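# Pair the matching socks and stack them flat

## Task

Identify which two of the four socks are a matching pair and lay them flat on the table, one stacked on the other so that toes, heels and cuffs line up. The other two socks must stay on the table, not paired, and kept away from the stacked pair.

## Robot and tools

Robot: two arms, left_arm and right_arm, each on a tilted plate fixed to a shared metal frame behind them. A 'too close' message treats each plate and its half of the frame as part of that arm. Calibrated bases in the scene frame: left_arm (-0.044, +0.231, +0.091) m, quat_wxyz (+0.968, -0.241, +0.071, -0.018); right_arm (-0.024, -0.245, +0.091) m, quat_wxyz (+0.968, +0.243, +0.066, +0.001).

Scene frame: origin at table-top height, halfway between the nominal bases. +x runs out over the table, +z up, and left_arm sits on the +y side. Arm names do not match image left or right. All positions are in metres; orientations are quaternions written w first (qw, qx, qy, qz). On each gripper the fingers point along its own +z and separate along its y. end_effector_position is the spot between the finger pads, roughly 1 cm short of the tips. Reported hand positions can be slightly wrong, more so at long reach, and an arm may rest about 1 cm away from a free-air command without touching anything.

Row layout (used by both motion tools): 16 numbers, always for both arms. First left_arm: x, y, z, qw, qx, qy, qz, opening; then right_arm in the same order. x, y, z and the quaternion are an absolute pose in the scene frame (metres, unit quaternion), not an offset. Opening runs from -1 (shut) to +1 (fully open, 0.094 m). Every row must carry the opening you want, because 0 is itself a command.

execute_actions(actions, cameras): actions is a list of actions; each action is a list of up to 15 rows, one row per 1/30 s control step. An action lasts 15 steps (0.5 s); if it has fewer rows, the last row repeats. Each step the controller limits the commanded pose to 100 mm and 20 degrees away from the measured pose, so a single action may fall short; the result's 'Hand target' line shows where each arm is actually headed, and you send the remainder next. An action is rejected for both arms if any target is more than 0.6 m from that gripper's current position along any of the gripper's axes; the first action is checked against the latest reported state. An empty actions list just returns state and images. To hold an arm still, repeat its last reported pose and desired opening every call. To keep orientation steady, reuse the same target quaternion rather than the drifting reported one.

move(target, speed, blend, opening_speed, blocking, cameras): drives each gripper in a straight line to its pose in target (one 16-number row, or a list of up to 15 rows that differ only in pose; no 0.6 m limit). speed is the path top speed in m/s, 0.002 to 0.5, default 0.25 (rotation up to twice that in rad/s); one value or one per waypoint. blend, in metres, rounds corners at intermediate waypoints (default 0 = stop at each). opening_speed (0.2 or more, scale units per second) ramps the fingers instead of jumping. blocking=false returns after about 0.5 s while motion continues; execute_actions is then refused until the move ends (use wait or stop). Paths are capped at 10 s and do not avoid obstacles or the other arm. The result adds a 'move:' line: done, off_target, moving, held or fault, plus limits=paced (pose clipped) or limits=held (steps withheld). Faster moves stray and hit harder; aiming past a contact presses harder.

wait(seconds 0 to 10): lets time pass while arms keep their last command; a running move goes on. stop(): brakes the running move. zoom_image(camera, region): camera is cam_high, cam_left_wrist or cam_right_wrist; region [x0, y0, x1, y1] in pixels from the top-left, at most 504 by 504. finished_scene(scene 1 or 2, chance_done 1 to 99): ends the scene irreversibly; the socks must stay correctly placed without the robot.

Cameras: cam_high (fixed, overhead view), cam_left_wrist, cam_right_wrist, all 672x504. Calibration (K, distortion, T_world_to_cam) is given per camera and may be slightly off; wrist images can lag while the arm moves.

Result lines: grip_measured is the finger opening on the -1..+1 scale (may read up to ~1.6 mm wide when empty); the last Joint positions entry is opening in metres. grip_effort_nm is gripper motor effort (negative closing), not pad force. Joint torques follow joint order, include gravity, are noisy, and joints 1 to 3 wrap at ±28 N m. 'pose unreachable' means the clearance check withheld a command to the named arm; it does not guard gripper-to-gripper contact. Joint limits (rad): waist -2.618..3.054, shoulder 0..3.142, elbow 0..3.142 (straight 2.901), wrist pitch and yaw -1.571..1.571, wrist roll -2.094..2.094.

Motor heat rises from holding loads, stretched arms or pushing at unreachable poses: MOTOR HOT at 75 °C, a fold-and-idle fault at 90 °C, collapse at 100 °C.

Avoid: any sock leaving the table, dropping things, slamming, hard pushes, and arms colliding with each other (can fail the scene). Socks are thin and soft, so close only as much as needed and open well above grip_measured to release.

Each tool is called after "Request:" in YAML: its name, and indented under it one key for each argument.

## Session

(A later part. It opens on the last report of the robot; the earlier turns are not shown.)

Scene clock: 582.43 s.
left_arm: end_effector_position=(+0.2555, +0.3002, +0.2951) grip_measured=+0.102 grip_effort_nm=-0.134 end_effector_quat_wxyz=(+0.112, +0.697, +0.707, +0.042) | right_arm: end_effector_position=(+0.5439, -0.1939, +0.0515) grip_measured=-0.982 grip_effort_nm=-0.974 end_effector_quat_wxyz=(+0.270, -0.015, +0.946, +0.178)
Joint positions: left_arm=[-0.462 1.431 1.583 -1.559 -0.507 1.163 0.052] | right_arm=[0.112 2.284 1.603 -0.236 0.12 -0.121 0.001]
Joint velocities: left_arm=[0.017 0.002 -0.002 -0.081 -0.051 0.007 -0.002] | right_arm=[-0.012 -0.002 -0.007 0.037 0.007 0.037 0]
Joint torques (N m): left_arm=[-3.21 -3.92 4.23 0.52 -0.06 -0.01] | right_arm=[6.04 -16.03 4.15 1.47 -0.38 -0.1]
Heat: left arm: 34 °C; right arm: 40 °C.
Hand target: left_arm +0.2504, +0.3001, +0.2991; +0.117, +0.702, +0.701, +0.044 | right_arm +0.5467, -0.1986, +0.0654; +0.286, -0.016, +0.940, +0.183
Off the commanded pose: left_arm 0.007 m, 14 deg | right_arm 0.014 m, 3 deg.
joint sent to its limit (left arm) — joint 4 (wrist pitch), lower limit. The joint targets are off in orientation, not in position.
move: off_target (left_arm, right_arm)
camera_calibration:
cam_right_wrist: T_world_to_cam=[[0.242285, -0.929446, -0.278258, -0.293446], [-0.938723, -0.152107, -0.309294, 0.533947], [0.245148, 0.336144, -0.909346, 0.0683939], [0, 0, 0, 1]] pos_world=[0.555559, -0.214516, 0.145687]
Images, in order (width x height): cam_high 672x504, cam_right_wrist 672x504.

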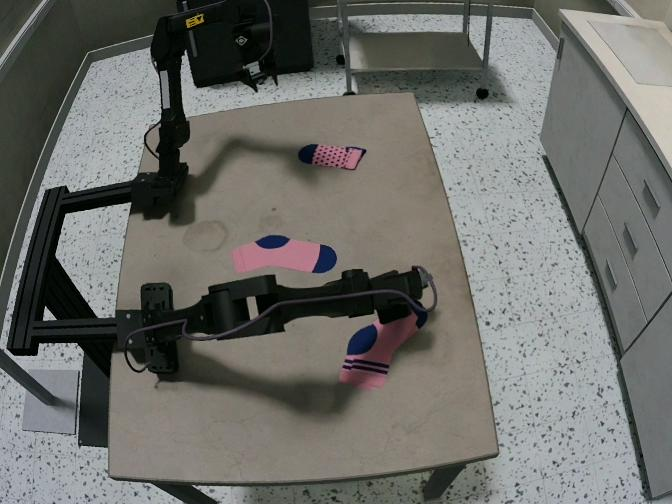

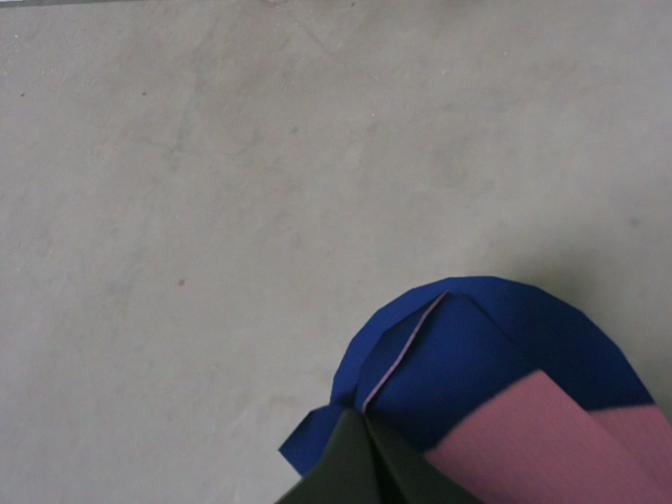

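Request:
move:
  target:
    - [0.25,0.30,0.30,0.0,0.7071,0.7071,0.0,0.1,0.525,-0.22,0.085,0.15,0.05,0.98,0.09,-1]
    - [0.25,0.30,0.30,0.0,0.7071,0.7071,0.0,0.1,0.49,-0.262,0.112,0.0,0.10,0.995,0.0,-1]
  speed: 0.08
  blend: 0.02
  cameras: ["cam_high","cam_right_wrist"]

Request:
zoom_image:
  camera: "cam_high"
  region: [320, 290, 440, 400]

Scene clock: 594.30 s.
left_arm: end_effector_position=(+0.2555, +0.3002, +0.2951) grip_measured=+0.102 grip_effort_nm=-0.139 end_effector_quat_wxyz=(+0.112, +0.697, +0.707, +0.042) | right_arm: end_effector_position=(+0.4881, -0.2744, +0.1116) grip_measured=-0.982 grip_effort_nm=-0.984 end_effector_quat_wxyz=(+0.008, +0.109, +0.994, +0.001)
Joint positions: left_arm=[-0.462 1.431 1.583 -1.559 -0.507 1.163 0.052] | right_arm=[0.169 2.512 2.467 -1.454 0.508 0.367 0.001]
Joint velocities: left_arm=[0.007 -0.032 0.012 0.051 -0.037 0.022 -0.001] | right_arm=[-0.017 -0.007 0.002 -0.037 -0.051 0.022 -0.001]
Joint torques (N m): left_arm=[-3.1 -3.77 4.23 0.55 -0.03 -0.03] | right_arm=[8.61 -11.37 7.5 0.22 0.1 0.08]
Heat: left arm: 34 °C; right arm: 42 °C.
Hand target: left_arm +0.2504, +0.3001, +0.2991; +0.117, +0.702, +0.701, +0.044 | right_arm +0.4882, -0.2616, +0.1113; +0.007, +0.097, +0.995, -0.003
Off the commanded pose: left_arm 0.007 m, 14 deg | right_arm 0.013 m, 1 deg.
joint sent to its limit (left arm) — joint 4 (wrist pitch), lower limit. The joint targets are off in orientation, not in position.
move: off_target (left_arm, right_arm)
camera_calibration:
cam_right_wrist: T_world_to_cam=[[-0.0909707, -0.995591, -0.0228608, -0.221994], [-0.960219, 0.0816063, 0.267059, 0.498242], [-0.264016, 0.0462459, -0.963409, 0.338815], [0, 0, 0, 1]] pos_world=[0.547679, -0.277343, 0.188283]
Images, in order (width x height): cam_high 672x504, cam_right_wrist 672x504.

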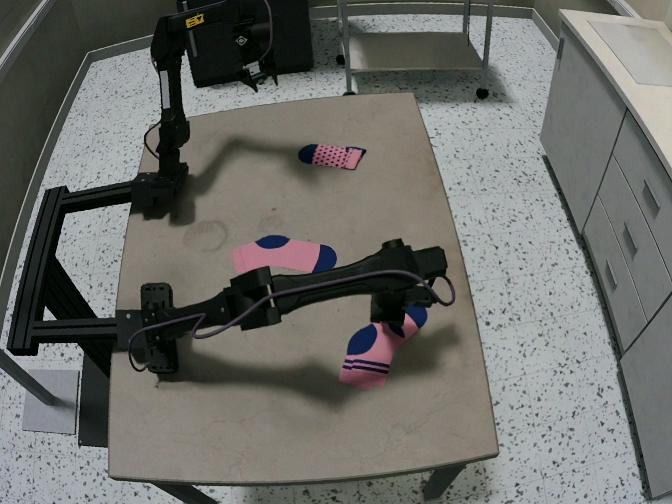

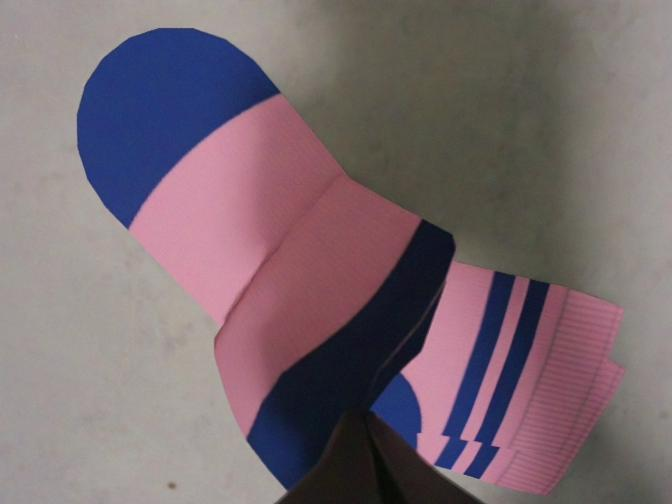

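Scaled by 4.200.

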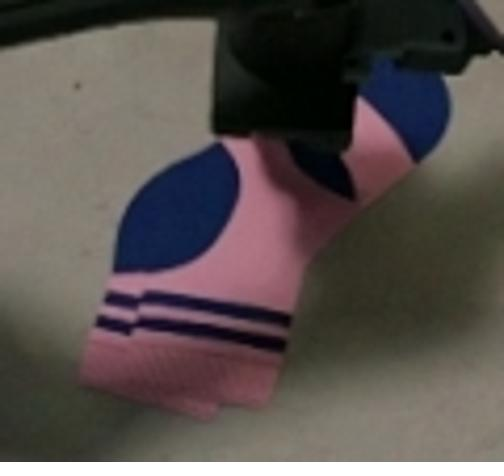

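Request:
move:
  target:
    - [0.25,0.30,0.30,0.0,0.7071,0.7071,0.0,0.1,0.445,-0.295,0.165,0,0.15,0.989,0,-1]
    - [0.25,0.30,0.30,0.0,0.7071,0.7071,0.0,0.1,0.40,-0.330,0.25,0,0.216,0.976,0,-1]
    - [0.25,0.30,0.30,0.0,0.7071,0.7071,0.0,0.1,0.375,-0.358,0.305,0,0.216,0.976,0,-1]
    - [0.25,0.30,0.30,0.0,0.7071,0.7071,0.0,0.1,0.368,-0.359,0.295,0,0.216,0.976,0,-1]
    - [0.25,0.30,0.30,0.0,0.7071,0.7071,0.0,0.1,0.368,-0.359,0.270,0,0.216,0.976,0,-1]
  speed: 0.12
  cameras: ["cam_high","cam_right_wrist"]

Request:
move:
  target:
    - [0.25,0.30,0.30,0.0,0.7071,0.7071,0.0,0.1,0.376,-0.345,0.243,0,0.216,0.976,0,-1]
    - [0.25,0.30,0.30,0.0,0.7071,0.7071,0.0,0.1,0.379,-0.340,0.230,0,0.216,0.976,0,-1]
  speed: 0.06
  cameras: ["cam_high","cam_right_wrist"]

Request:
zoom_image:
  camera: "cam_high"
  region: [320, 340, 400, 400]

Scene clock: 607.90 s.
left_arm: end_effector_position=(+0.2555, +0.3002, +0.2951) grip_measured=+0.102 grip_effort_nm=-0.129 end_effector_quat_wxyz=(+0.112, +0.697, +0.707, +0.042) | right_arm: end_effector_position=(+0.3708, -0.3646, +0.2780) grip_measured=-0.982 grip_effort_nm=-0.974 end_effector_quat_wxyz=(+0.088, +0.231, +0.968, +0.029)
Joint positions: left_arm=[-0.462 1.431 1.583 -1.559 -0.507 1.163 0.052] | right_arm=[0.229 1.779 1.997 -1.556 0.525 0.59 0.001]
Joint velocities: left_arm=[0.002 0.022 -0.017 -0.022 0.022 0.051 0] | right_arm=[0.007 0.002 0.012 -0.007 -0.007 -0.037 0]
Joint torques (N m): left_arm=[-3.21 -4.01 4.22 0.55 -0.01 -0.04] | right_arm=[4.03 -6.87 4.04 0.6 -0.02 -0.08]
Heat: left arm: 34 °C; right arm: 41 °C.
Hand target: left_arm +0.2504, +0.3001, +0.2991; +0.117, +0.702, +0.701, +0.044 | right_arm +0.3671, -0.3597, +0.2700; +0.071, +0.217, +0.973, +0.023
Off the commanded pose: left_arm 0.007 m, 14 deg | right_arm 0.010 m, 11 deg.
joint sent to its limit (left arm) — joint 4 (wrist pitch), lower limit. The joint targets are off in orientation, not in position.
joint sent to its limit (right arm) — joint 4 (wrist pitch), lower limit. The joint targets are off in orientation, not in position.
move: off_target (left_arm, right_arm)
camera_calibration:
cam_right_wrist: T_world_to_cam=[[-0.324426, -0.940933, -0.0969153, -0.191595], [-0.942669, 0.313136, 0.115418, 0.468533], [-0.0782531, 0.128804, -0.988578, 0.440584], [0, 0, 0, 1]] pos_world=[0.41399, -0.383742, 0.362906]
Images, in order (width x height): cam_high 672x504, cam_right_wrist 672x504.

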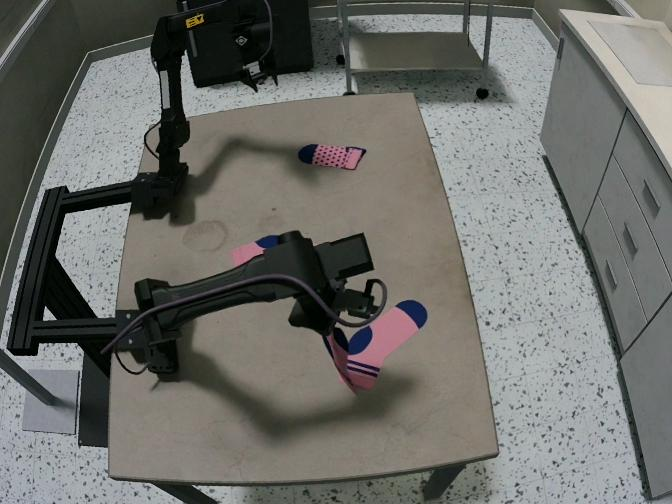

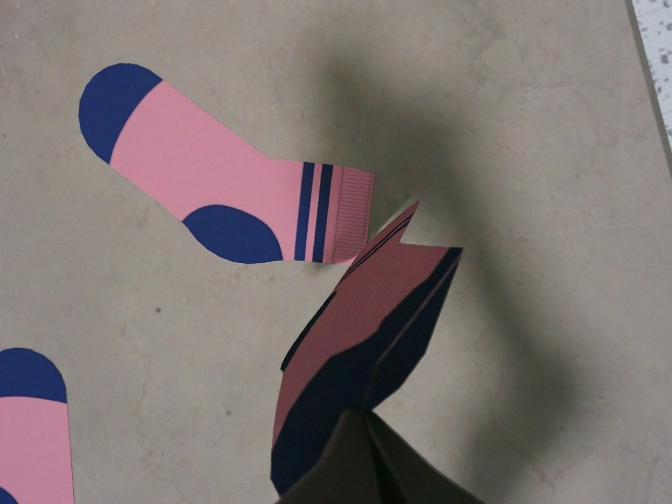

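Scene clock: 610.63 s.
left_arm: end_effector_position=(+0.2555, +0.3002, +0.2951) grip_measured=+0.102 grip_effort_nm=-0.129 end_effector_quat_wxyz=(+0.112, +0.697, +0.707, +0.042) | right_arm: end_effector_position=(+0.3815, -0.3421, +0.2335) grip_measured=-0.982 grip_effort_nm=-0.979 end_effector_quat_wxyz=(+0.028, +0.216, +0.976, +0.006)
Joint positions: left_arm=[-0.462 1.431 1.583 -1.559 -0.507 1.163 0.052] | right_arm=[0.215 1.919 1.997 -1.556 0.52 0.614 0.001]
Joint velocities: left_arm=[-0.002 -0.017 0.012 -0.066 -0.022 -0.007 -0.001] | right_arm=[-0.017 -0.017 0.007 0.022 0.007 -0.022 0]
Joint torques (N m): left_arm=[-3.36 -3.9 4.14 0.55 0 -0.04] | right_arm=[4.44 -8.28 5.3 0.34 -0.04 0.11]
Heat: left arm: 34 °C; right arm: 40 °C.
Hand target: left_arm +0.2504, +0.3001, +0.2991; +0.117, +0.702, +0.701, +0.044 | right_arm +0.3795, -0.3396, +0.2293; +0.017, +0.215, +0.976, +0.004
Off the commanded pose: left_arm 0.007 m, 14 deg | right_arm 0.005 m, 3 deg.
joint sent to its limit (left arm) — joint 4 (wrist pitch), lower limit. The joint targets are off in orientation, not in position.
joint sent to its limit (right arm) — joint 4 (wrist pitch), lower limit. The joint targets still meet the commanded pose.
move: off_target (left_arm, right_arm)
camera_calibration:
cam_right_wrist: T_world_to_cam=[[-0.303099, -0.952202, -0.0379845, -0.197055], [-0.930337, 0.287035, 0.228219, 0.436768], [-0.206407, 0.104511, -0.972869, 0.431367], [0, 0, 0, 1]] pos_world=[0.435652, -0.358086, 0.312499]
Images, in order (width x height): cam_high 672x504, cam_right_wrist 672x504.

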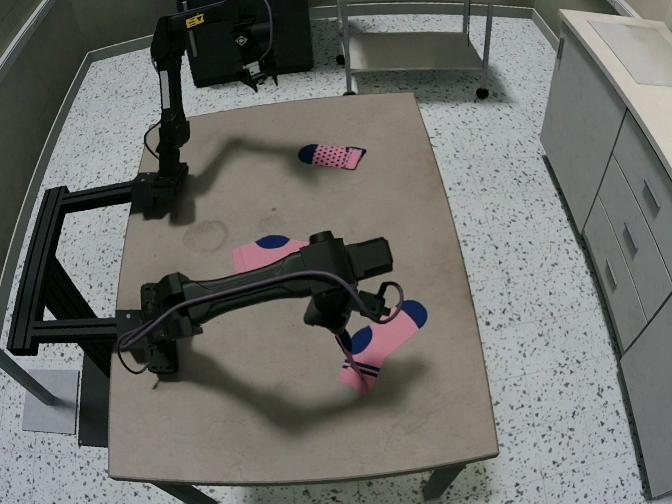

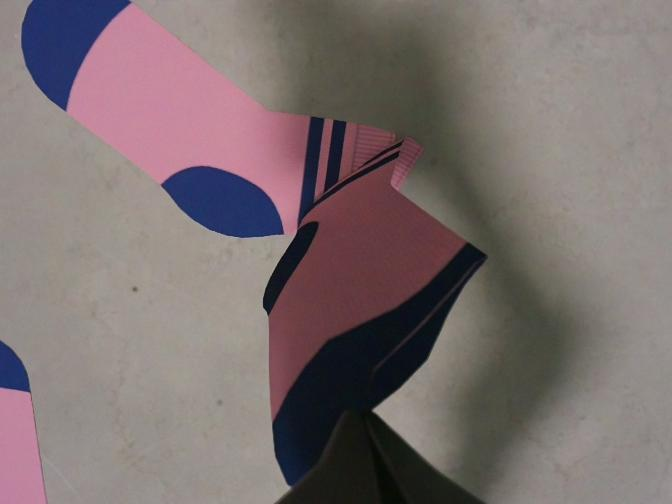

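Scaled by 6.300.

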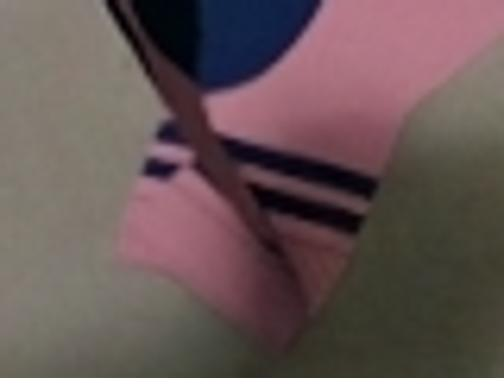

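Request:
move:
  target:
    - [0.25,0.30,0.30,0.0,0.7071,0.7071,0.0,0.1,0.379,-0.340,0.280,0,0.11,0.994,0,-1]
    - [0.25,0.30,0.30,0.0,0.7071,0.7071,0.0,0.1,0.369,-0.359,0.295,0,0.11,0.994,0,-1]
    - [0.25,0.30,0.30,0.0,0.7071,0.7071,0.0,0.1,0.369,-0.359,0.270,0,0.11,0.994,0,-1]
  speed: 0.12
  cameras: ["cam_high","cam_right_wrist"]

Request:
move:
  target:
    - [0.25,0.30,0.30,0.0,0.7071,0.7071,0.0,0.1,0.377,-0.345,0.243,0,0.11,0.994,0,-1]
    - [0.25,0.30,0.30,0.0,0.7071,0.7071,0.0,0.1,0.380,-0.340,0.230,0,0.11,0.994,0,-1]
  speed: 0.06
  cameras: ["cam_high","cam_right_wrist"]

Request:
zoom_image:
  camera: "cam_high"
  region: [320, 340, 400, 400]

Scene clock: 616.80 s.
left_arm: end_effector_position=(+0.2555, +0.3002, +0.2951) grip_measured=+0.102 grip_effort_nm=-0.134 end_effector_quat_wxyz=(+0.112, +0.697, +0.707, +0.042) | right_arm: end_effector_position=(+0.3709, -0.3632, +0.2774) grip_measured=-0.982 grip_effort_nm=-0.979 end_effector_quat_wxyz=(+0.089, +0.125, +0.988, +0.021)
Joint positions: left_arm=[-0.462 1.431 1.583 -1.559 -0.507 1.163 0.052] | right_arm=[0.23 1.782 1.997 -1.556 0.52 0.376 0.001]
Joint velocities: left_arm=[0.002 -0.007 -0.002 0.007 -0.022 -0.051 -0.001] | right_arm=[0.007 -0.017 -0.007 0.037 -0.007 -0.007 0]
Joint torques (N m): left_arm=[-3.11 -3.85 4.42 0.56 -0.05 -0.01] | right_arm=[4.08 -6.63 4.37 0.59 0.04 -0.04]
Heat: left arm: 34 °C; right arm: 39 °C.
Hand target: left_arm +0.2504, +0.3001, +0.2991; +0.117, +0.702, +0.701, +0.044 | right_arm +0.3684, -0.3592, +0.2698; +0.074, +0.111, +0.991, +0.015
Off the commanded pose: left_arm 0.007 m, 14 deg | right_arm 0.009 m, 11 deg.
joint sent to its limit (left arm) — joint 4 (wrist pitch), lower limit. The joint targets are off in orientation, not in position.
joint sent to its limit (right arm) — joint 4 (wrist pitch), lower limit. The joint targets are off in orientation, not in position.
move: off_target (left_arm, right_arm)
camera_calibration:
cam_right_wrist: T_world_to_cam=[[-0.11735, -0.991084, -0.063095, -0.294719], [-0.988187, 0.110229, 0.106469, 0.413976], [-0.0985649, 0.0748438, -0.992312, 0.428786], [0, 0, 0, 1]] pos_world=[0.416763, -0.369816, 0.362818]
Images, in order (width x height): cam_high 672x504, cam_right_wrist 672x504.

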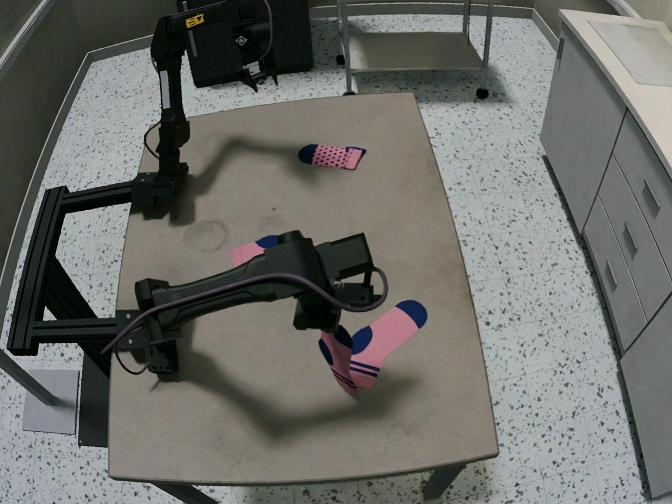

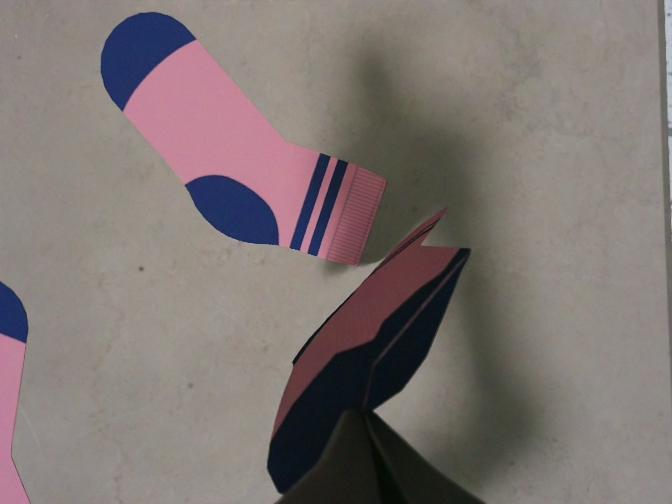

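Scene clock: 619.53 s.
left_arm: end_effector_position=(+0.2555, +0.3002, +0.2951) grip_measured=+0.102 grip_effort_nm=-0.129 end_effector_quat_wxyz=(+0.112, +0.697, +0.707, +0.042) | right_arm: end_effector_position=(+0.3816, -0.3419, +0.2324) grip_measured=-0.982 grip_effort_nm=-0.979 end_effector_quat_wxyz=(+0.028, +0.109, +0.994, +0.002)
Joint positions: left_arm=[-0.462 1.431 1.583 -1.559 -0.507 1.163 0.052] | right_arm=[0.214 1.922 1.997 -1.556 0.52 0.398 0.001]
Joint velocities: left_arm=[-0.002 -0.012 -0.007 -0.037 0.066 0.022 0] | right_arm=[-0.032 -0.012 -0.007 0.037 0.022 -0.051 0]
Joint torques (N m): left_arm=[-3.02 -3.97 4.14 0.54 -0.04 0] | right_arm=[4.45 -8.18 5.6 0.34 -0.05 0.12]
Heat: left arm: 34 °C; right arm: 39 °C.
Hand target: left_arm +0.2504, +0.3001, +0.2991; +0.117, +0.702, +0.701, +0.044 | right_arm +0.3805, -0.3397, +0.2292; +0.018, +0.109, +0.994, +0.003
Off the commanded pose: left_arm 0.007 m, 14 deg | right_arm 0.003 m, 3 deg.
joint sent to its limit (left arm) — joint 4 (wrist pitch), lower limit. The joint targets are off in orientation, not in position.
joint sent to its limit (right arm) — joint 4 (wrist pitch), lower limit. The joint targets still meet the commanded pose.
move: off_target (left_arm, right_arm)
camera_calibration:
cam_right_wrist: T_world_to_cam=[[-0.0912817, -0.995526, -0.024398, -0.295612], [-0.969918, 0.083328, 0.228727, 0.382441], [-0.225671, 0.0445427, -0.973185, 0.41725], [0, 0, 0, 1]] pos_world=[0.438113, -0.344743, 0.311374]
Images, in order (width x height): cam_high 672x504, cam_right_wrist 672x504.

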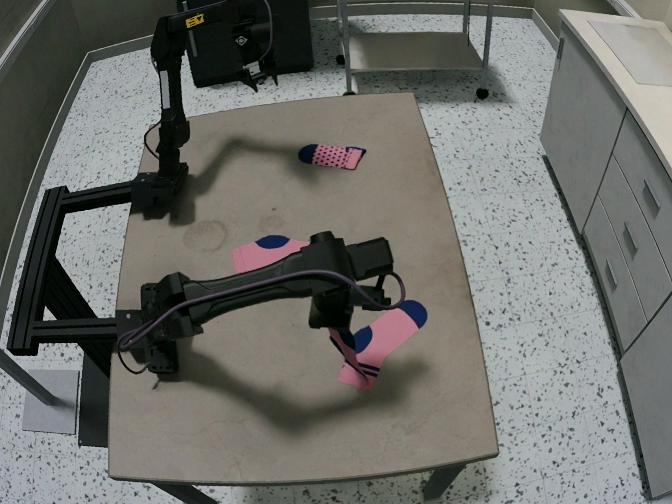

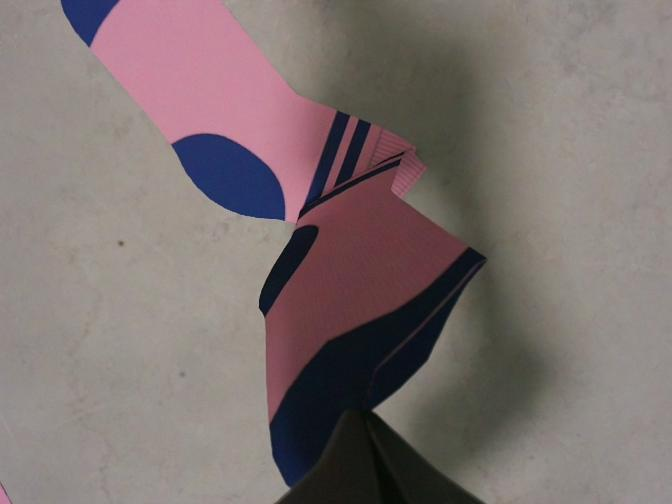

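Scaled by 6.300.

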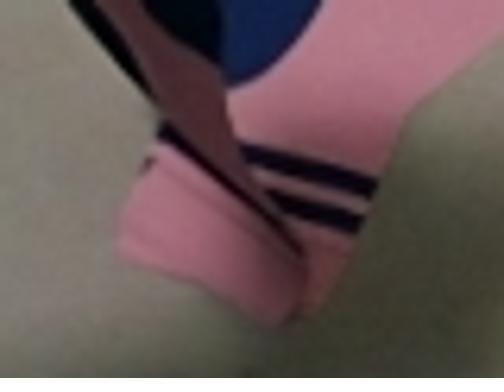

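Request:
move:
  target:
    - [0.25,0.30,0.30,0.0,0.7071,0.7071,0.0,0.1,0.385,-0.345,0.280,0,0.03,0.9995,0,-1]
    - [0.25,0.30,0.30,0.0,0.7071,0.7071,0.0,0.1,0.376,-0.362,0.295,0,0.03,0.9995,0,-1]
    - [0.25,0.30,0.30,0.0,0.7071,0.7071,0.0,0.1,0.376,-0.362,0.270,0,0.03,0.9995,0,-1]
  speed: 0.12
  cameras: []

Request:
move:
  target:
    - [0.25,0.30,0.30,0.0,0.7071,0.7071,0.0,0.1,0.384,-0.348,0.243,0,0.03,0.9995,0,-1]
    - [0.25,0.30,0.30,0.0,0.7071,0.7071,0.0,0.1,0.387,-0.343,0.230,0,0.03,0.9995,0,-1]
  speed: 0.06
  cameras: ["cam_high","cam_right_wrist"]

Request:
zoom_image:
  camera: "cam_high"
  region: [320, 340, 400, 400]

Scene clock: 626.63 s.
left_arm: end_effector_position=(+0.2555, +0.3002, +0.2951) grip_measured=+0.102 grip_effort_nm=-0.139 end_effector_quat_wxyz=(+0.112, +0.697, +0.707, +0.042) | right_arm: end_effector_position=(+0.3774, -0.3658, +0.2763) grip_measured=-0.982 grip_effort_nm=-0.974 end_effector_quat_wxyz=(+0.092, +0.044, +0.995, +0.012)
Joint positions: left_arm=[-0.462 1.431 1.583 -1.559 -0.507 1.163 0.052] | right_arm=[0.219 1.804 2.028 -1.556 0.522 0.199 0.001]
Joint velocities: left_arm=[-0.002 -0.017 0.012 0.066 -0.022 0.095 0.001] | right_arm=[-0.012 -0.002 0.012 -0.051 -0.037 0.022 -0.001]
Joint torques (N m): left_arm=[-3.25 -3.93 4.44 0.52 -0.01 -0.02] | right_arm=[4.16 -7.02 4.57 0.6 0.03 -0.04]
Heat: left arm: 34 °C; right arm: 39 °C.
Hand target: left_arm +0.2504, +0.3001, +0.2991; +0.117, +0.702, +0.701, +0.044 | right_arm +0.3752, -0.3623, +0.2699; +0.078, +0.031, +0.996, +0.008
Off the commanded pose: left_arm 0.007 m, 14 deg | right_arm 0.007 m, 11 deg.
joint sent to its limit (left arm) — joint 4 (wrist pitch), lower limit. The joint targets are off in orientation, not in position.
joint sent to its limit (right arm) — joint 4 (wrist pitch), lower limit. The joint targets are off in orientation, not in position.
move: off_target (left_arm, right_arm)
No camera images: "cameras" was empty.

Scene clock: 629.37 s.
left_arm: end_effector_position=(+0.2555, +0.3002, +0.2951) grip_measured=+0.102 grip_effort_nm=-0.139 end_effector_quat_wxyz=(+0.112, +0.697, +0.707, +0.042) | right_arm: end_effector_position=(+0.3879, -0.3448, +0.2317) grip_measured=-0.982 grip_effort_nm=-0.974 end_effector_quat_wxyz=(+0.031, +0.028, +0.999, -0.001)
Joint positions: left_arm=[-0.462 1.431 1.583 -1.559 -0.507 1.163 0.052] | right_arm=[0.204 1.94 2.028 -1.556 0.521 0.221 0.001]
Joint velocities: left_arm=[-0.002 0.007 -0.002 -0.007 -0.081 -0.022 -0.001] | right_arm=[0.002 -0.027 0.007 -0.022 -0.081 0.037 0.001]
Joint torques (N m): left_arm=[-3.18 -3.9 4.08 0.53 -0.02 -0.01] | right_arm=[4.52 -8.57 5.9 0.36 -0.07 0.07]
Heat: left arm: 34 °C; right arm: 38 °C.
Hand target: left_arm +0.2504, +0.3001, +0.2991; +0.117, +0.702, +0.701, +0.044 | right_arm +0.3875, -0.3427, +0.2292; +0.023, +0.029, +0.999, +0.001
Off the commanded pose: left_arm 0.007 m, 14 deg | right_arm 0.003 m, 4 deg.
joint sent to its limit (left arm) — joint 4 (wrist pitch), lower limit. The joint targets are off in orientation, not in position.
joint sent to its limit (right arm) — joint 4 (wrist pitch), lower limit. The joint targets are off in orientation, not in position.
move: off_target (left_arm, right_arm)
camera_calibration:
cam_right_wrist: T_world_to_cam=[[0.0706307, -0.99741, -0.0135552, -0.363933], [-0.972123, -0.0718731, 0.223183, 0.337544], [-0.223579, -0.00258626, -0.974682, 0.401408], [0, 0, 0, 1]] pos_world=[0.443586, -0.337692, 0.310978]
Images, in order (width x height): cam_high 672x504, cam_right_wrist 672x504.

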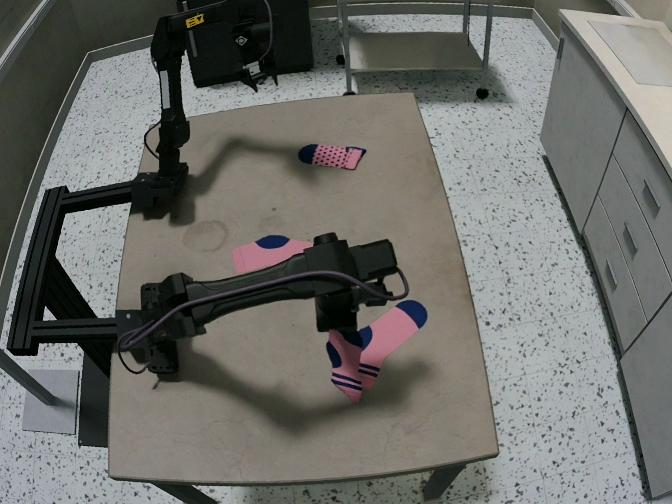

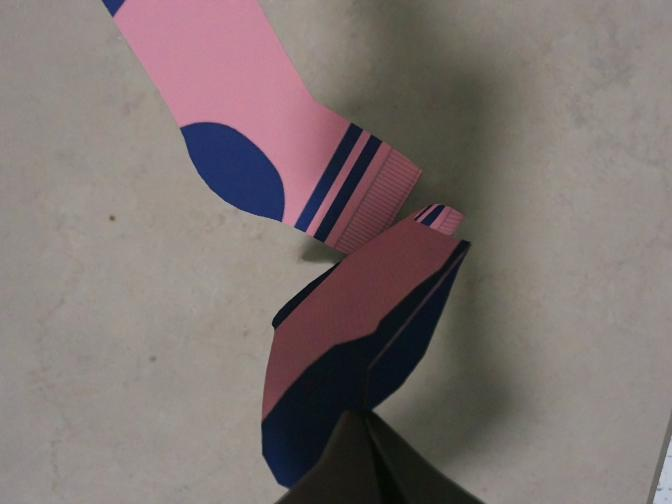

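Scaled by 6.300.

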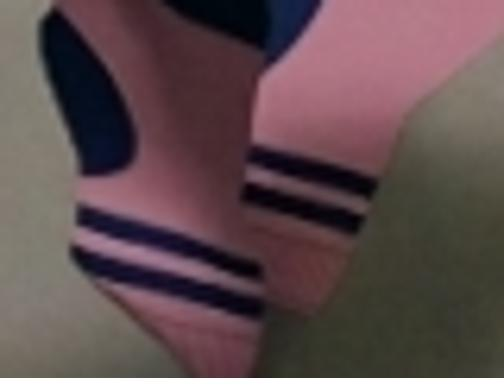

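Request:
move:
  target:
    - [0.25,0.30,0.30,0.0,0.7071,0.7071,0.0,0.1,0.395,-0.345,0.280,0,0.03,0.9995,0,-1]
    - [0.25,0.30,0.30,0.0,0.7071,0.7071,0.0,0.1,0.390,-0.356,0.295,0,0.03,0.9995,0,-1]
    - [0.25,0.30,0.30,0.0,0.7071,0.7071,0.0,0.1,0.390,-0.356,0.270,0,0.03,0.9995,0,-1]
  speed: 0.12
  cameras: []

Request:
move:
  target:
    - [0.25,0.30,0.30,0.0,0.7071,0.7071,0.0,0.1,0.398,-0.342,0.243,0,0.03,0.9995,0,-1]
    - [0.25,0.30,0.30,0.0,0.7071,0.7071,0.0,0.1,0.401,-0.337,0.230,0,0.03,0.9995,0,-1]
  speed: 0.06
  cameras: ["cam_high","cam_right_wrist"]

Request:
zoom_image:
  camera: "cam_high"
  region: [320, 340, 400, 400]

Scene clock: 636.80 s.
left_arm: end_effector_position=(+0.2555, +0.3002, +0.2951) grip_measured=+0.102 grip_effort_nm=-0.129 end_effector_quat_wxyz=(+0.112, +0.697, +0.707, +0.042) | right_arm: end_effector_position=(+0.3897, -0.3574, +0.2720) grip_measured=-0.982 grip_effort_nm=-0.979 end_effector_quat_wxyz=(+0.090, +0.039, +0.995, +0.011)
Joint positions: left_arm=[-0.462 1.431 1.583 -1.559 -0.507 1.163 0.052] | right_arm=[0.228 1.861 2.075 -1.556 0.525 0.201 0.001]
Joint velocities: left_arm=[-0.002 -0.017 -0.007 -0.037 -0.007 0.007 0] | right_arm=[-0.007 -0.002 0.017 0.022 0.022 -0.007 0]
Joint torques (N m): left_arm=[-3.29 -4.03 4.21 0.56 -0.03 -0.01] | right_arm=[4.33 -7.82 5.63 0.59 0.02 -0.05]
Heat: left arm: 34 °C; right arm: 38 °C.
Hand target: left_arm +0.2504, +0.3001, +0.2991; +0.117, +0.702, +0.701, +0.044 | right_arm +0.3892, -0.3562, +0.2699; +0.084, +0.031, +0.996, +0.009
Off the commanded pose: left_arm 0.007 m, 14 deg | right_arm 0.002 m, 10 deg.
joint sent to its limit (left arm) — joint 4 (wrist pitch), lower limit. The joint targets are off in orientation, not in position.
joint sent to its limit (right arm) — joint 4 (wrist pitch), lower limit. The joint targets are off in orientation, not in position.
move: off_target (left_arm, right_arm)
No camera images: "cameras" was empty.

Scene clock: 639.53 s.
left_arm: end_effector_position=(+0.2555, +0.3002, +0.2951) grip_measured=+0.102 grip_effort_nm=-0.134 end_effector_quat_wxyz=(+0.112, +0.697, +0.707, +0.042) | right_arm: end_effector_position=(+0.3987, -0.3374, +0.2282) grip_measured=-0.982 grip_effort_nm=-0.979 end_effector_quat_wxyz=(+0.032, +0.024, +0.999, -0.001)
Joint positions: left_arm=[-0.462 1.431 1.583 -1.559 -0.507 1.163 0.052] | right_arm=[0.212 1.989 2.075 -1.556 0.524 0.221 0.001]
Joint velocities: left_arm=[-0.007 -0.007 0.007 0.037 -0.037 0.022 -0.001] | right_arm=[0.007 -0.007 -0.017 0.081 -0.007 0.037 0]
Joint torques (N m): left_arm=[-3.23 -3.93 4.31 0.55 -0.01 -0.03] | right_arm=[4.74 -8.84 7.25 0.35 -0.03 0.08]
Heat: left arm: 34 °C; right arm: 38 °C.
Hand target: left_arm +0.2504, +0.3001, +0.2991; +0.117, +0.702, +0.701, +0.044 | right_arm +0.4013, -0.3366, +0.2293; +0.031, +0.029, +0.999, +0.002
Off the commanded pose: left_arm 0.007 m, 14 deg | right_arm 0.003 m, 4 deg.
joint sent to its limit (left arm) — joint 4 (wrist pitch), lower limit. The joint targets are off in orientation, not in position.
joint sent to its limit (right arm) — joint 4 (wrist pitch), lower limit. The joint targets are off in orientation, not in position.
move: off_target (left_arm, right_arm)
camera_calibration:
cam_right_wrist: T_world_to_cam=[[0.0788047, -0.99682, -0.0117973, -0.360827], [-0.972063, -0.0794614, 0.220863, 0.34735], [-0.221098, -0.00593727, -0.975234, 0.398418], [0, 0, 0, 1]] pos_world=[0.45417, -0.329713, 0.307577]
Images, in order (width x height): cam_high 672x504, cam_right_wrist 672x504.

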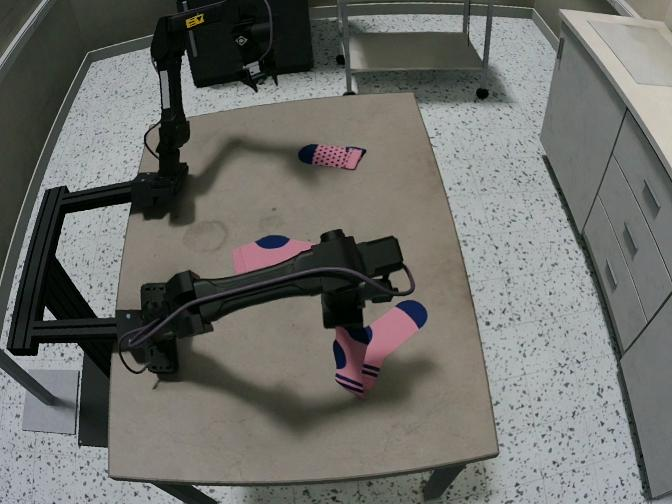

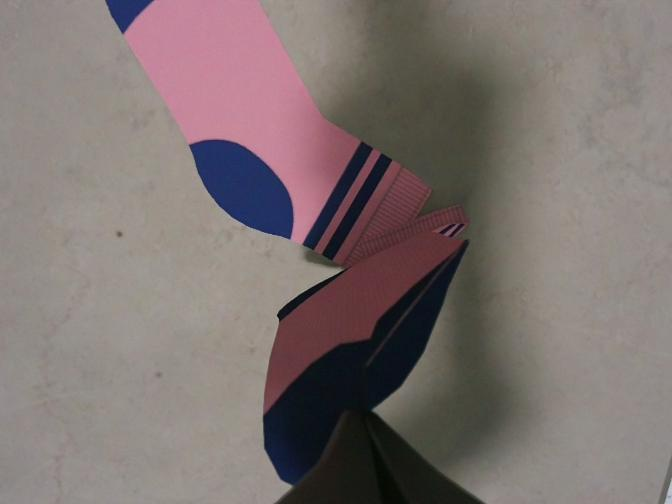

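Scaled by 6.300.

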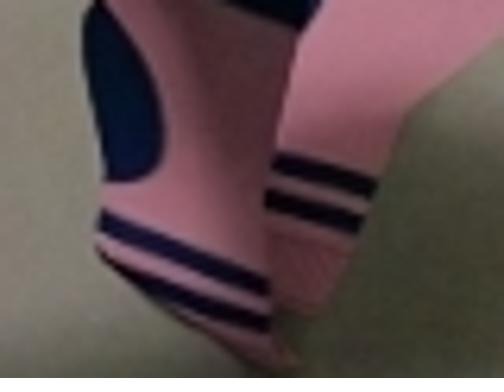

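Request:
move:
  target:
    - [0.25,0.30,0.30,0.0,0.7071,0.7071,0.0,0.1,0.385,-0.345,0.280,0,0.16,0.987,0,-1]
    - [0.25,0.30,0.30,0.0,0.7071,0.7071,0.0,0.1,0.376,-0.357,0.305,0,0.16,0.987,0,-1]
    - [0.25,0.30,0.30,0.0,0.7071,0.7071,0.0,0.1,0.374,-0.357,0.270,0,0.16,0.987,0,-1]
  speed: 0.12
  cameras: ["cam_high"]

Request:
zoom_image:
  camera: "cam_high"
  region: [320, 320, 420, 400]

Request:
move:
  target:
    - [0.25,0.30,0.30,0.0,0.7071,0.7071,0.0,0.1,0.382,-0.343,0.243,0,0.16,0.987,0,-1]
    - [0.25,0.30,0.30,0.0,0.7071,0.7071,0.0,0.1,0.385,-0.338,0.230,0,0.16,0.987,0,-1]
  speed: 0.06
  cameras: ["cam_high","cam_right_wrist"]

Request:
zoom_image:
  camera: "cam_high"
  region: [320, 340, 400, 400]

Scene clock: 652.07 s.
left_arm: end_effector_position=(+0.2555, +0.3002, +0.2951) grip_measured=+0.102 grip_effort_nm=-0.139 end_effector_quat_wxyz=(+0.112, +0.697, +0.707, +0.042) | right_arm: end_effector_position=(+0.3769, -0.3621, +0.2776) grip_measured=-0.982 grip_effort_nm=-0.979 end_effector_quat_wxyz=(+0.091, +0.170, +0.981, +0.023)
Joint positions: left_arm=[-0.462 1.431 1.583 -1.559 -0.507 1.163 0.052] | right_arm=[0.233 1.804 2.023 -1.556 0.528 0.467 0.001]
Joint velocities: left_arm=[0.002 0.012 -0.002 -0.022 0.022 -0.022 0] | right_arm=[-0.007 -0.007 -0.007 -0.066 0.037 0.007 -0.001]
Joint torques (N m): left_arm=[-3.1 -3.86 4.16 0.53 0 -0.02] | right_arm=[4.14 -7.04 4.07 0.61 -0.02 0.03]
Heat: left arm: 34 °C; right arm: 38 °C.
Hand target: left_arm +0.2504, +0.3001, +0.2991; +0.117, +0.702, +0.701, +0.044 | right_arm +0.3734, -0.3573, +0.2698; +0.075, +0.160, +0.984, +0.018
Off the commanded pose: left_arm 0.007 m, 14 deg | right_arm 0.010 m, 11 deg.
joint sent to its limit (left arm) — joint 4 (wrist pitch), lower limit. The joint targets are off in orientation, not in position.
joint sent to its limit (right arm) — joint 4 (wrist pitch), lower limit. The joint targets are off in orientation, not in position.
move: off_target (left_arm, right_arm)
Images, in order (width x height): cam_high 672x504.

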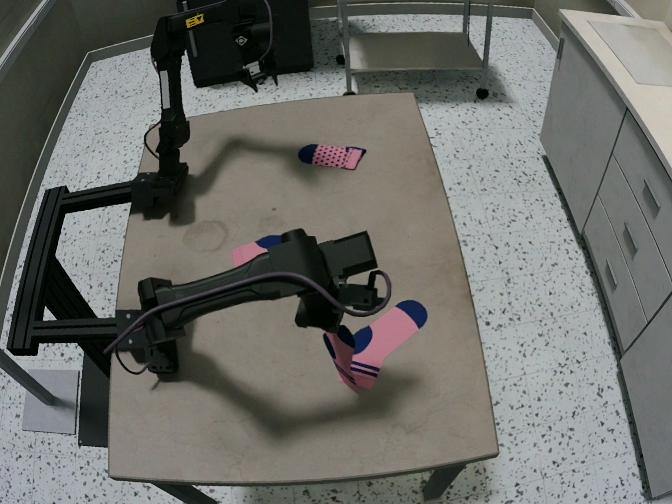

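Scaled by 5.040.

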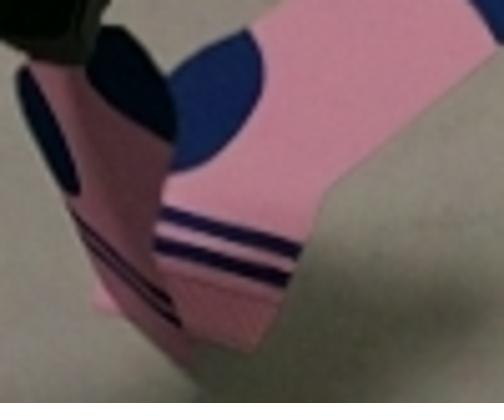

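Scene clock: 654.80 s.
left_arm: end_effector_position=(+0.2555, +0.3002, +0.2951) grip_measured=+0.102 grip_effort_nm=-0.139 end_effector_quat_wxyz=(+0.112, +0.697, +0.707, +0.042) | right_arm: end_effector_position=(+0.3870, -0.3402, +0.2332) grip_measured=-0.982 grip_effort_nm=-0.979 end_effector_quat_wxyz=(+0.031, +0.160, +0.987, +0.005)
Joint positions: left_arm=[-0.462 1.431 1.583 -1.559 -0.507 1.163 0.052] | right_arm=[0.216 1.939 2.023 -1.556 0.521 0.498 0.001]
Joint velocities: left_arm=[0.002 0.002 -0.002 -0.037 0.066 0.022 0] | right_arm=[-0.002 -0.012 -0.012 0.022 -0.007 0.066 -0.001]
Joint torques (N m): left_arm=[-3.25 -3.78 4.23 0.54 -0.03 -0.01] | right_arm=[4.52 -8.46 5.41 0.36 -0.06 0.1]
Heat: left arm: 34 °C; right arm: 38 °C.
Hand target: left_arm +0.2504, +0.3001, +0.2991; +0.117, +0.702, +0.701, +0.044 | right_arm +0.3855, -0.3377, +0.2292; +0.021, +0.159, +0.987, +0.004
Off the commanded pose: left_arm 0.007 m, 14 deg | right_arm 0.004 m, 4 deg.
joint sent to its limit (left arm) — joint 4 (wrist pitch), lower limit. The joint targets are off in orientation, not in position.
joint sent to its limit (right arm) — joint 4 (wrist pitch), lower limit. The joint targets still meet the commanded pose.
move: off_target (left_arm, right_arm)
camera_calibration:
cam_right_wrist: T_world_to_cam=[[-0.191714, -0.980924, -0.0321518, -0.247836], [-0.9584, 0.180052, 0.221475, 0.417483], [-0.211461, 0.0732742, -0.974636, 0.423846], [0, 0, 0, 1]] pos_world=[0.442229, -0.349334, 0.312665]
Images, in order (width x height): cam_high 672x504, cam_right_wrist 672x504.

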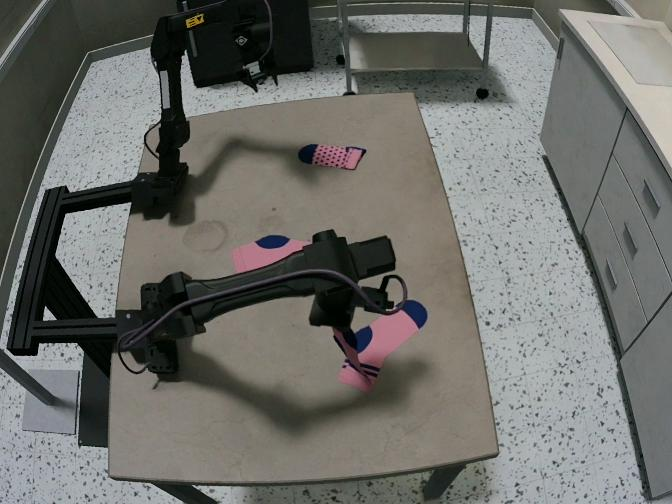

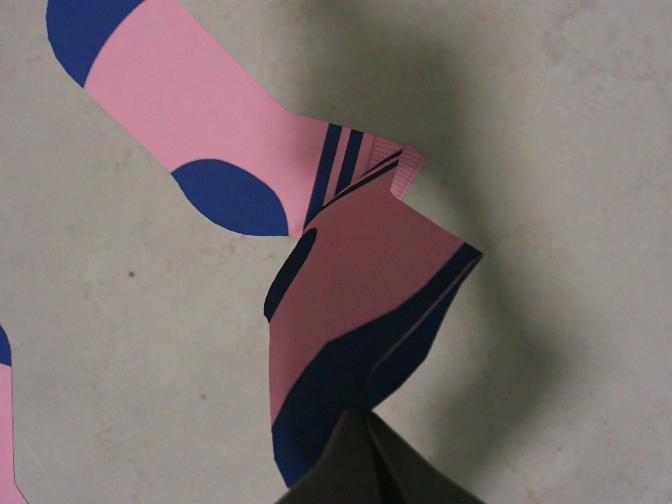

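Scaled by 6.300.

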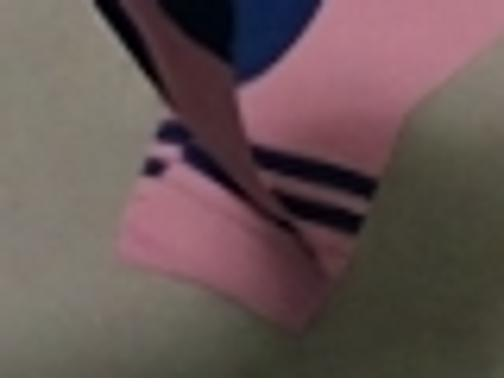

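Request:
move:
  target:
    - [0.25,0.30,0.30,0.0,0.7071,0.7071,0.0,0.1,0.391,-0.326,0.21,0,0.13,0.9915,0,-1]
    - [0.25,0.30,0.30,0.0,0.7071,0.7071,0.0,0.1,0.408,-0.304,0.185,0,0.08,0.9968,0,-1]
    - [0.25,0.30,0.30,0.0,0.7071,0.7071,0.0,0.1,0.445,-0.282,0.155,0,0.04,0.9992,0,-1]
  speed: 0.07
  blend: 0.02
  cameras: ["cam_high","cam_right_wrist"]

Request:
zoom_image:
  camera: "cam_high"
  region: [320, 290, 440, 400]

Scene clock: 663.67 s.
left_arm: end_effector_position=(+0.2555, +0.3002, +0.2951) grip_measured=+0.102 grip_effort_nm=-0.129 end_effector_quat_wxyz=(+0.112, +0.697, +0.707, +0.042) | right_arm: end_effector_position=(+0.4383, -0.2861, +0.1569) grip_measured=-0.982 grip_effort_nm=-0.979 end_effector_quat_wxyz=(-0.005, +0.040, +0.999, -0.005)
Joint positions: left_arm=[-0.462 1.431 1.583 -1.559 -0.507 1.163 0.052] | right_arm=[0.214 2.26 2.175 -1.471 0.515 0.297 0.001]
Joint velocities: left_arm=[-0.002 0.002 -0.007 -0.007 0.007 0.037 0.001] | right_arm=[-0.007 -0.002 -0.012 -0.037 -0.11 0.007 0]
Joint torques (N m): left_arm=[-3.07 -3.89 4.22 0.53 -0.02 -0.03] | right_arm=[5.96 -10.26 7.42 0.45 -0.07 -0.05]
Heat: left arm: 34 °C; right arm: 38 °C.
Hand target: left_arm +0.2504, +0.3001, +0.2991; +0.117, +0.702, +0.701, +0.044 | right_arm +0.4453, -0.2816, +0.1550; +0.001, +0.039, +0.999, +0.000
Off the commanded pose: left_arm 0.007 m, 14 deg | right_arm 0.008 m, 1 deg.
joint sent to its limit (left arm) — joint 4 (wrist pitch), lower limit. The joint targets are off in orientation, not in position.
move: off_target (left_arm)
camera_calibration:
cam_right_wrist: T_world_to_cam=[[0.0455067, -0.9989, -0.0113419, -0.299679], [-0.955138, -0.0468335, 0.292434, 0.396336], [-0.292644, -0.00247465, -0.956218, 0.367322], [0, 0, 0, 1]] pos_world=[0.499688, -0.279879, 0.231939]
Images, in order (width x height): cam_high 672x504, cam_right_wrist 672x504.

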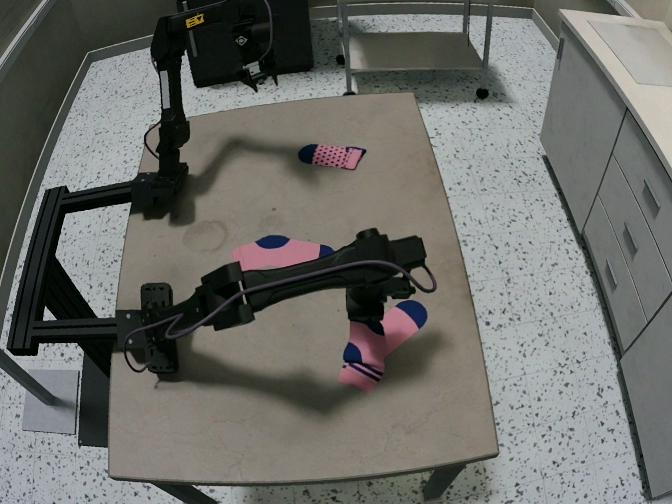

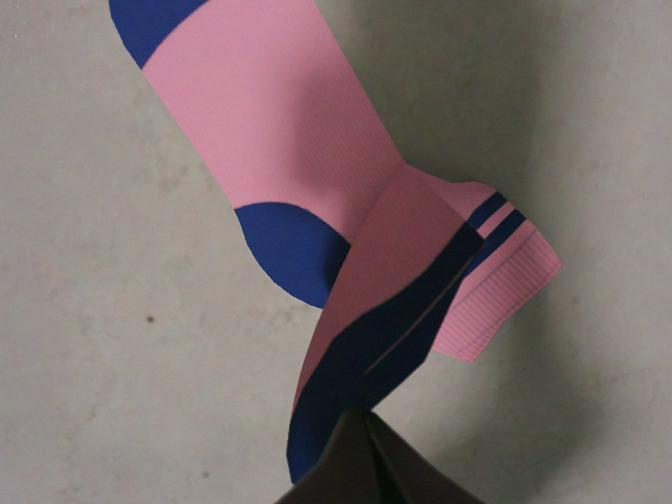

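Scaled by 4.200.

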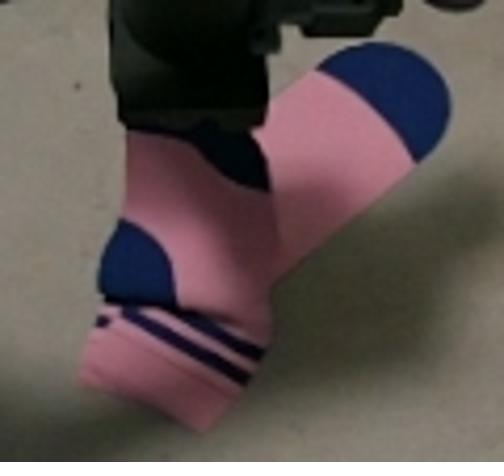

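Request:
move:
  target: [0.25,0.30,0.30,0.0,0.7071,0.7071,0.0,0.1,0.442,-0.285,0.155,0,0.18,0.9837,0,-1]
  speed: 0.15
  cameras: ["cam_high","cam_right_wrist"]

Request:
zoom_image:
  camera: "cam_high"
  region: [320, 290, 440, 400]

Scene clock: 668.73 s.
left_arm: end_effector_position=(+0.2555, +0.3002, +0.2951) grip_measured=+0.102 grip_effort_nm=-0.139 end_effector_quat_wxyz=(+0.112, +0.697, +0.707, +0.042) | right_arm: end_effector_position=(+0.4387, -0.2871, +0.1561) grip_measured=-0.982 grip_effort_nm=-0.984 end_effector_quat_wxyz=(-0.005, +0.172, +0.985, -0.005)
Joint positions: left_arm=[-0.462 1.431 1.583 -1.559 -0.507 1.163 0.052] | right_arm=[0.21 2.26 2.175 -1.469 0.514 0.559 0.001]
Joint velocities: left_arm=[0.007 -0.022 0.007 -0.051 -0.022 0.022 0] | right_arm=[-0.007 -0.017 0.007 0.051 0.007 0.037 -0.001]
Joint torques (N m): left_arm=[-3.14 -3.81 4.33 0.56 0 -0.02] | right_arm=[5.78 -11.93 5.23 0.54 -0.06 0.08]
Heat: left arm: 34 °C; right arm: 38 °C.
Hand target: left_arm +0.2504, +0.3001, +0.2991; +0.117, +0.702, +0.701, +0.044 | right_arm +0.4420, -0.2851, +0.1551; +0.000, +0.180, +0.984, +0.000
Off the commanded pose: left_arm 0.007 m, 14 deg | right_arm 0.004 m, 1 deg.
joint sent to its limit (left arm) — joint 4 (wrist pitch), lower limit. The joint targets are off in orientation, not in position.
move: off_target (left_arm)
camera_calibration:
cam_right_wrist: T_world_to_cam=[[-0.218279, -0.975834, -0.0101493, -0.178558], [-0.934498, 0.206013, 0.290296, 0.460694], [-0.28119, 0.0728499, -0.956883, 0.38342], [0, 0, 0, 1]] pos_world=[0.499356, -0.297084, 0.231338]
Images, in order (width x height): cam_high 672x504, cam_right_wrist 672x504.

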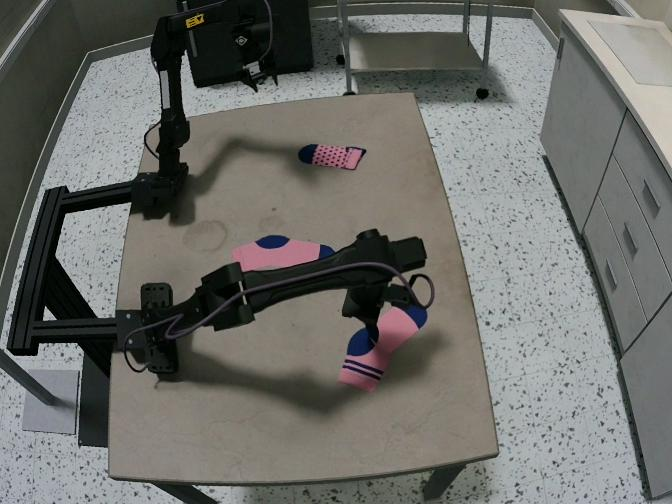

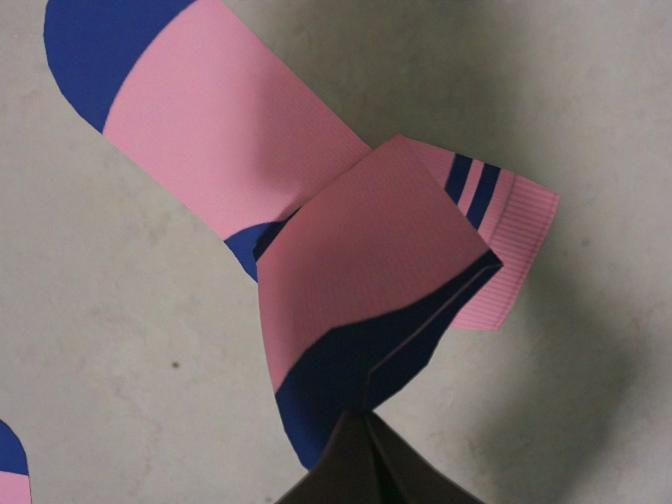

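Scaled by 4.200.

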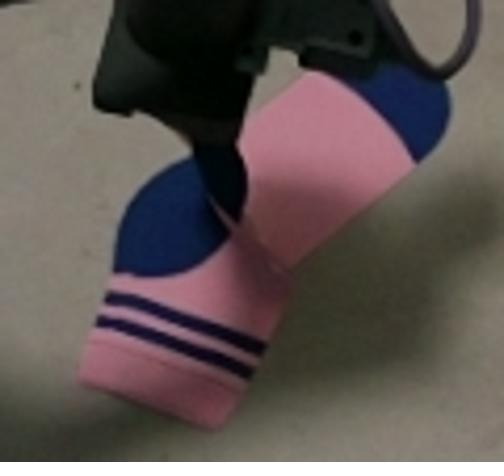

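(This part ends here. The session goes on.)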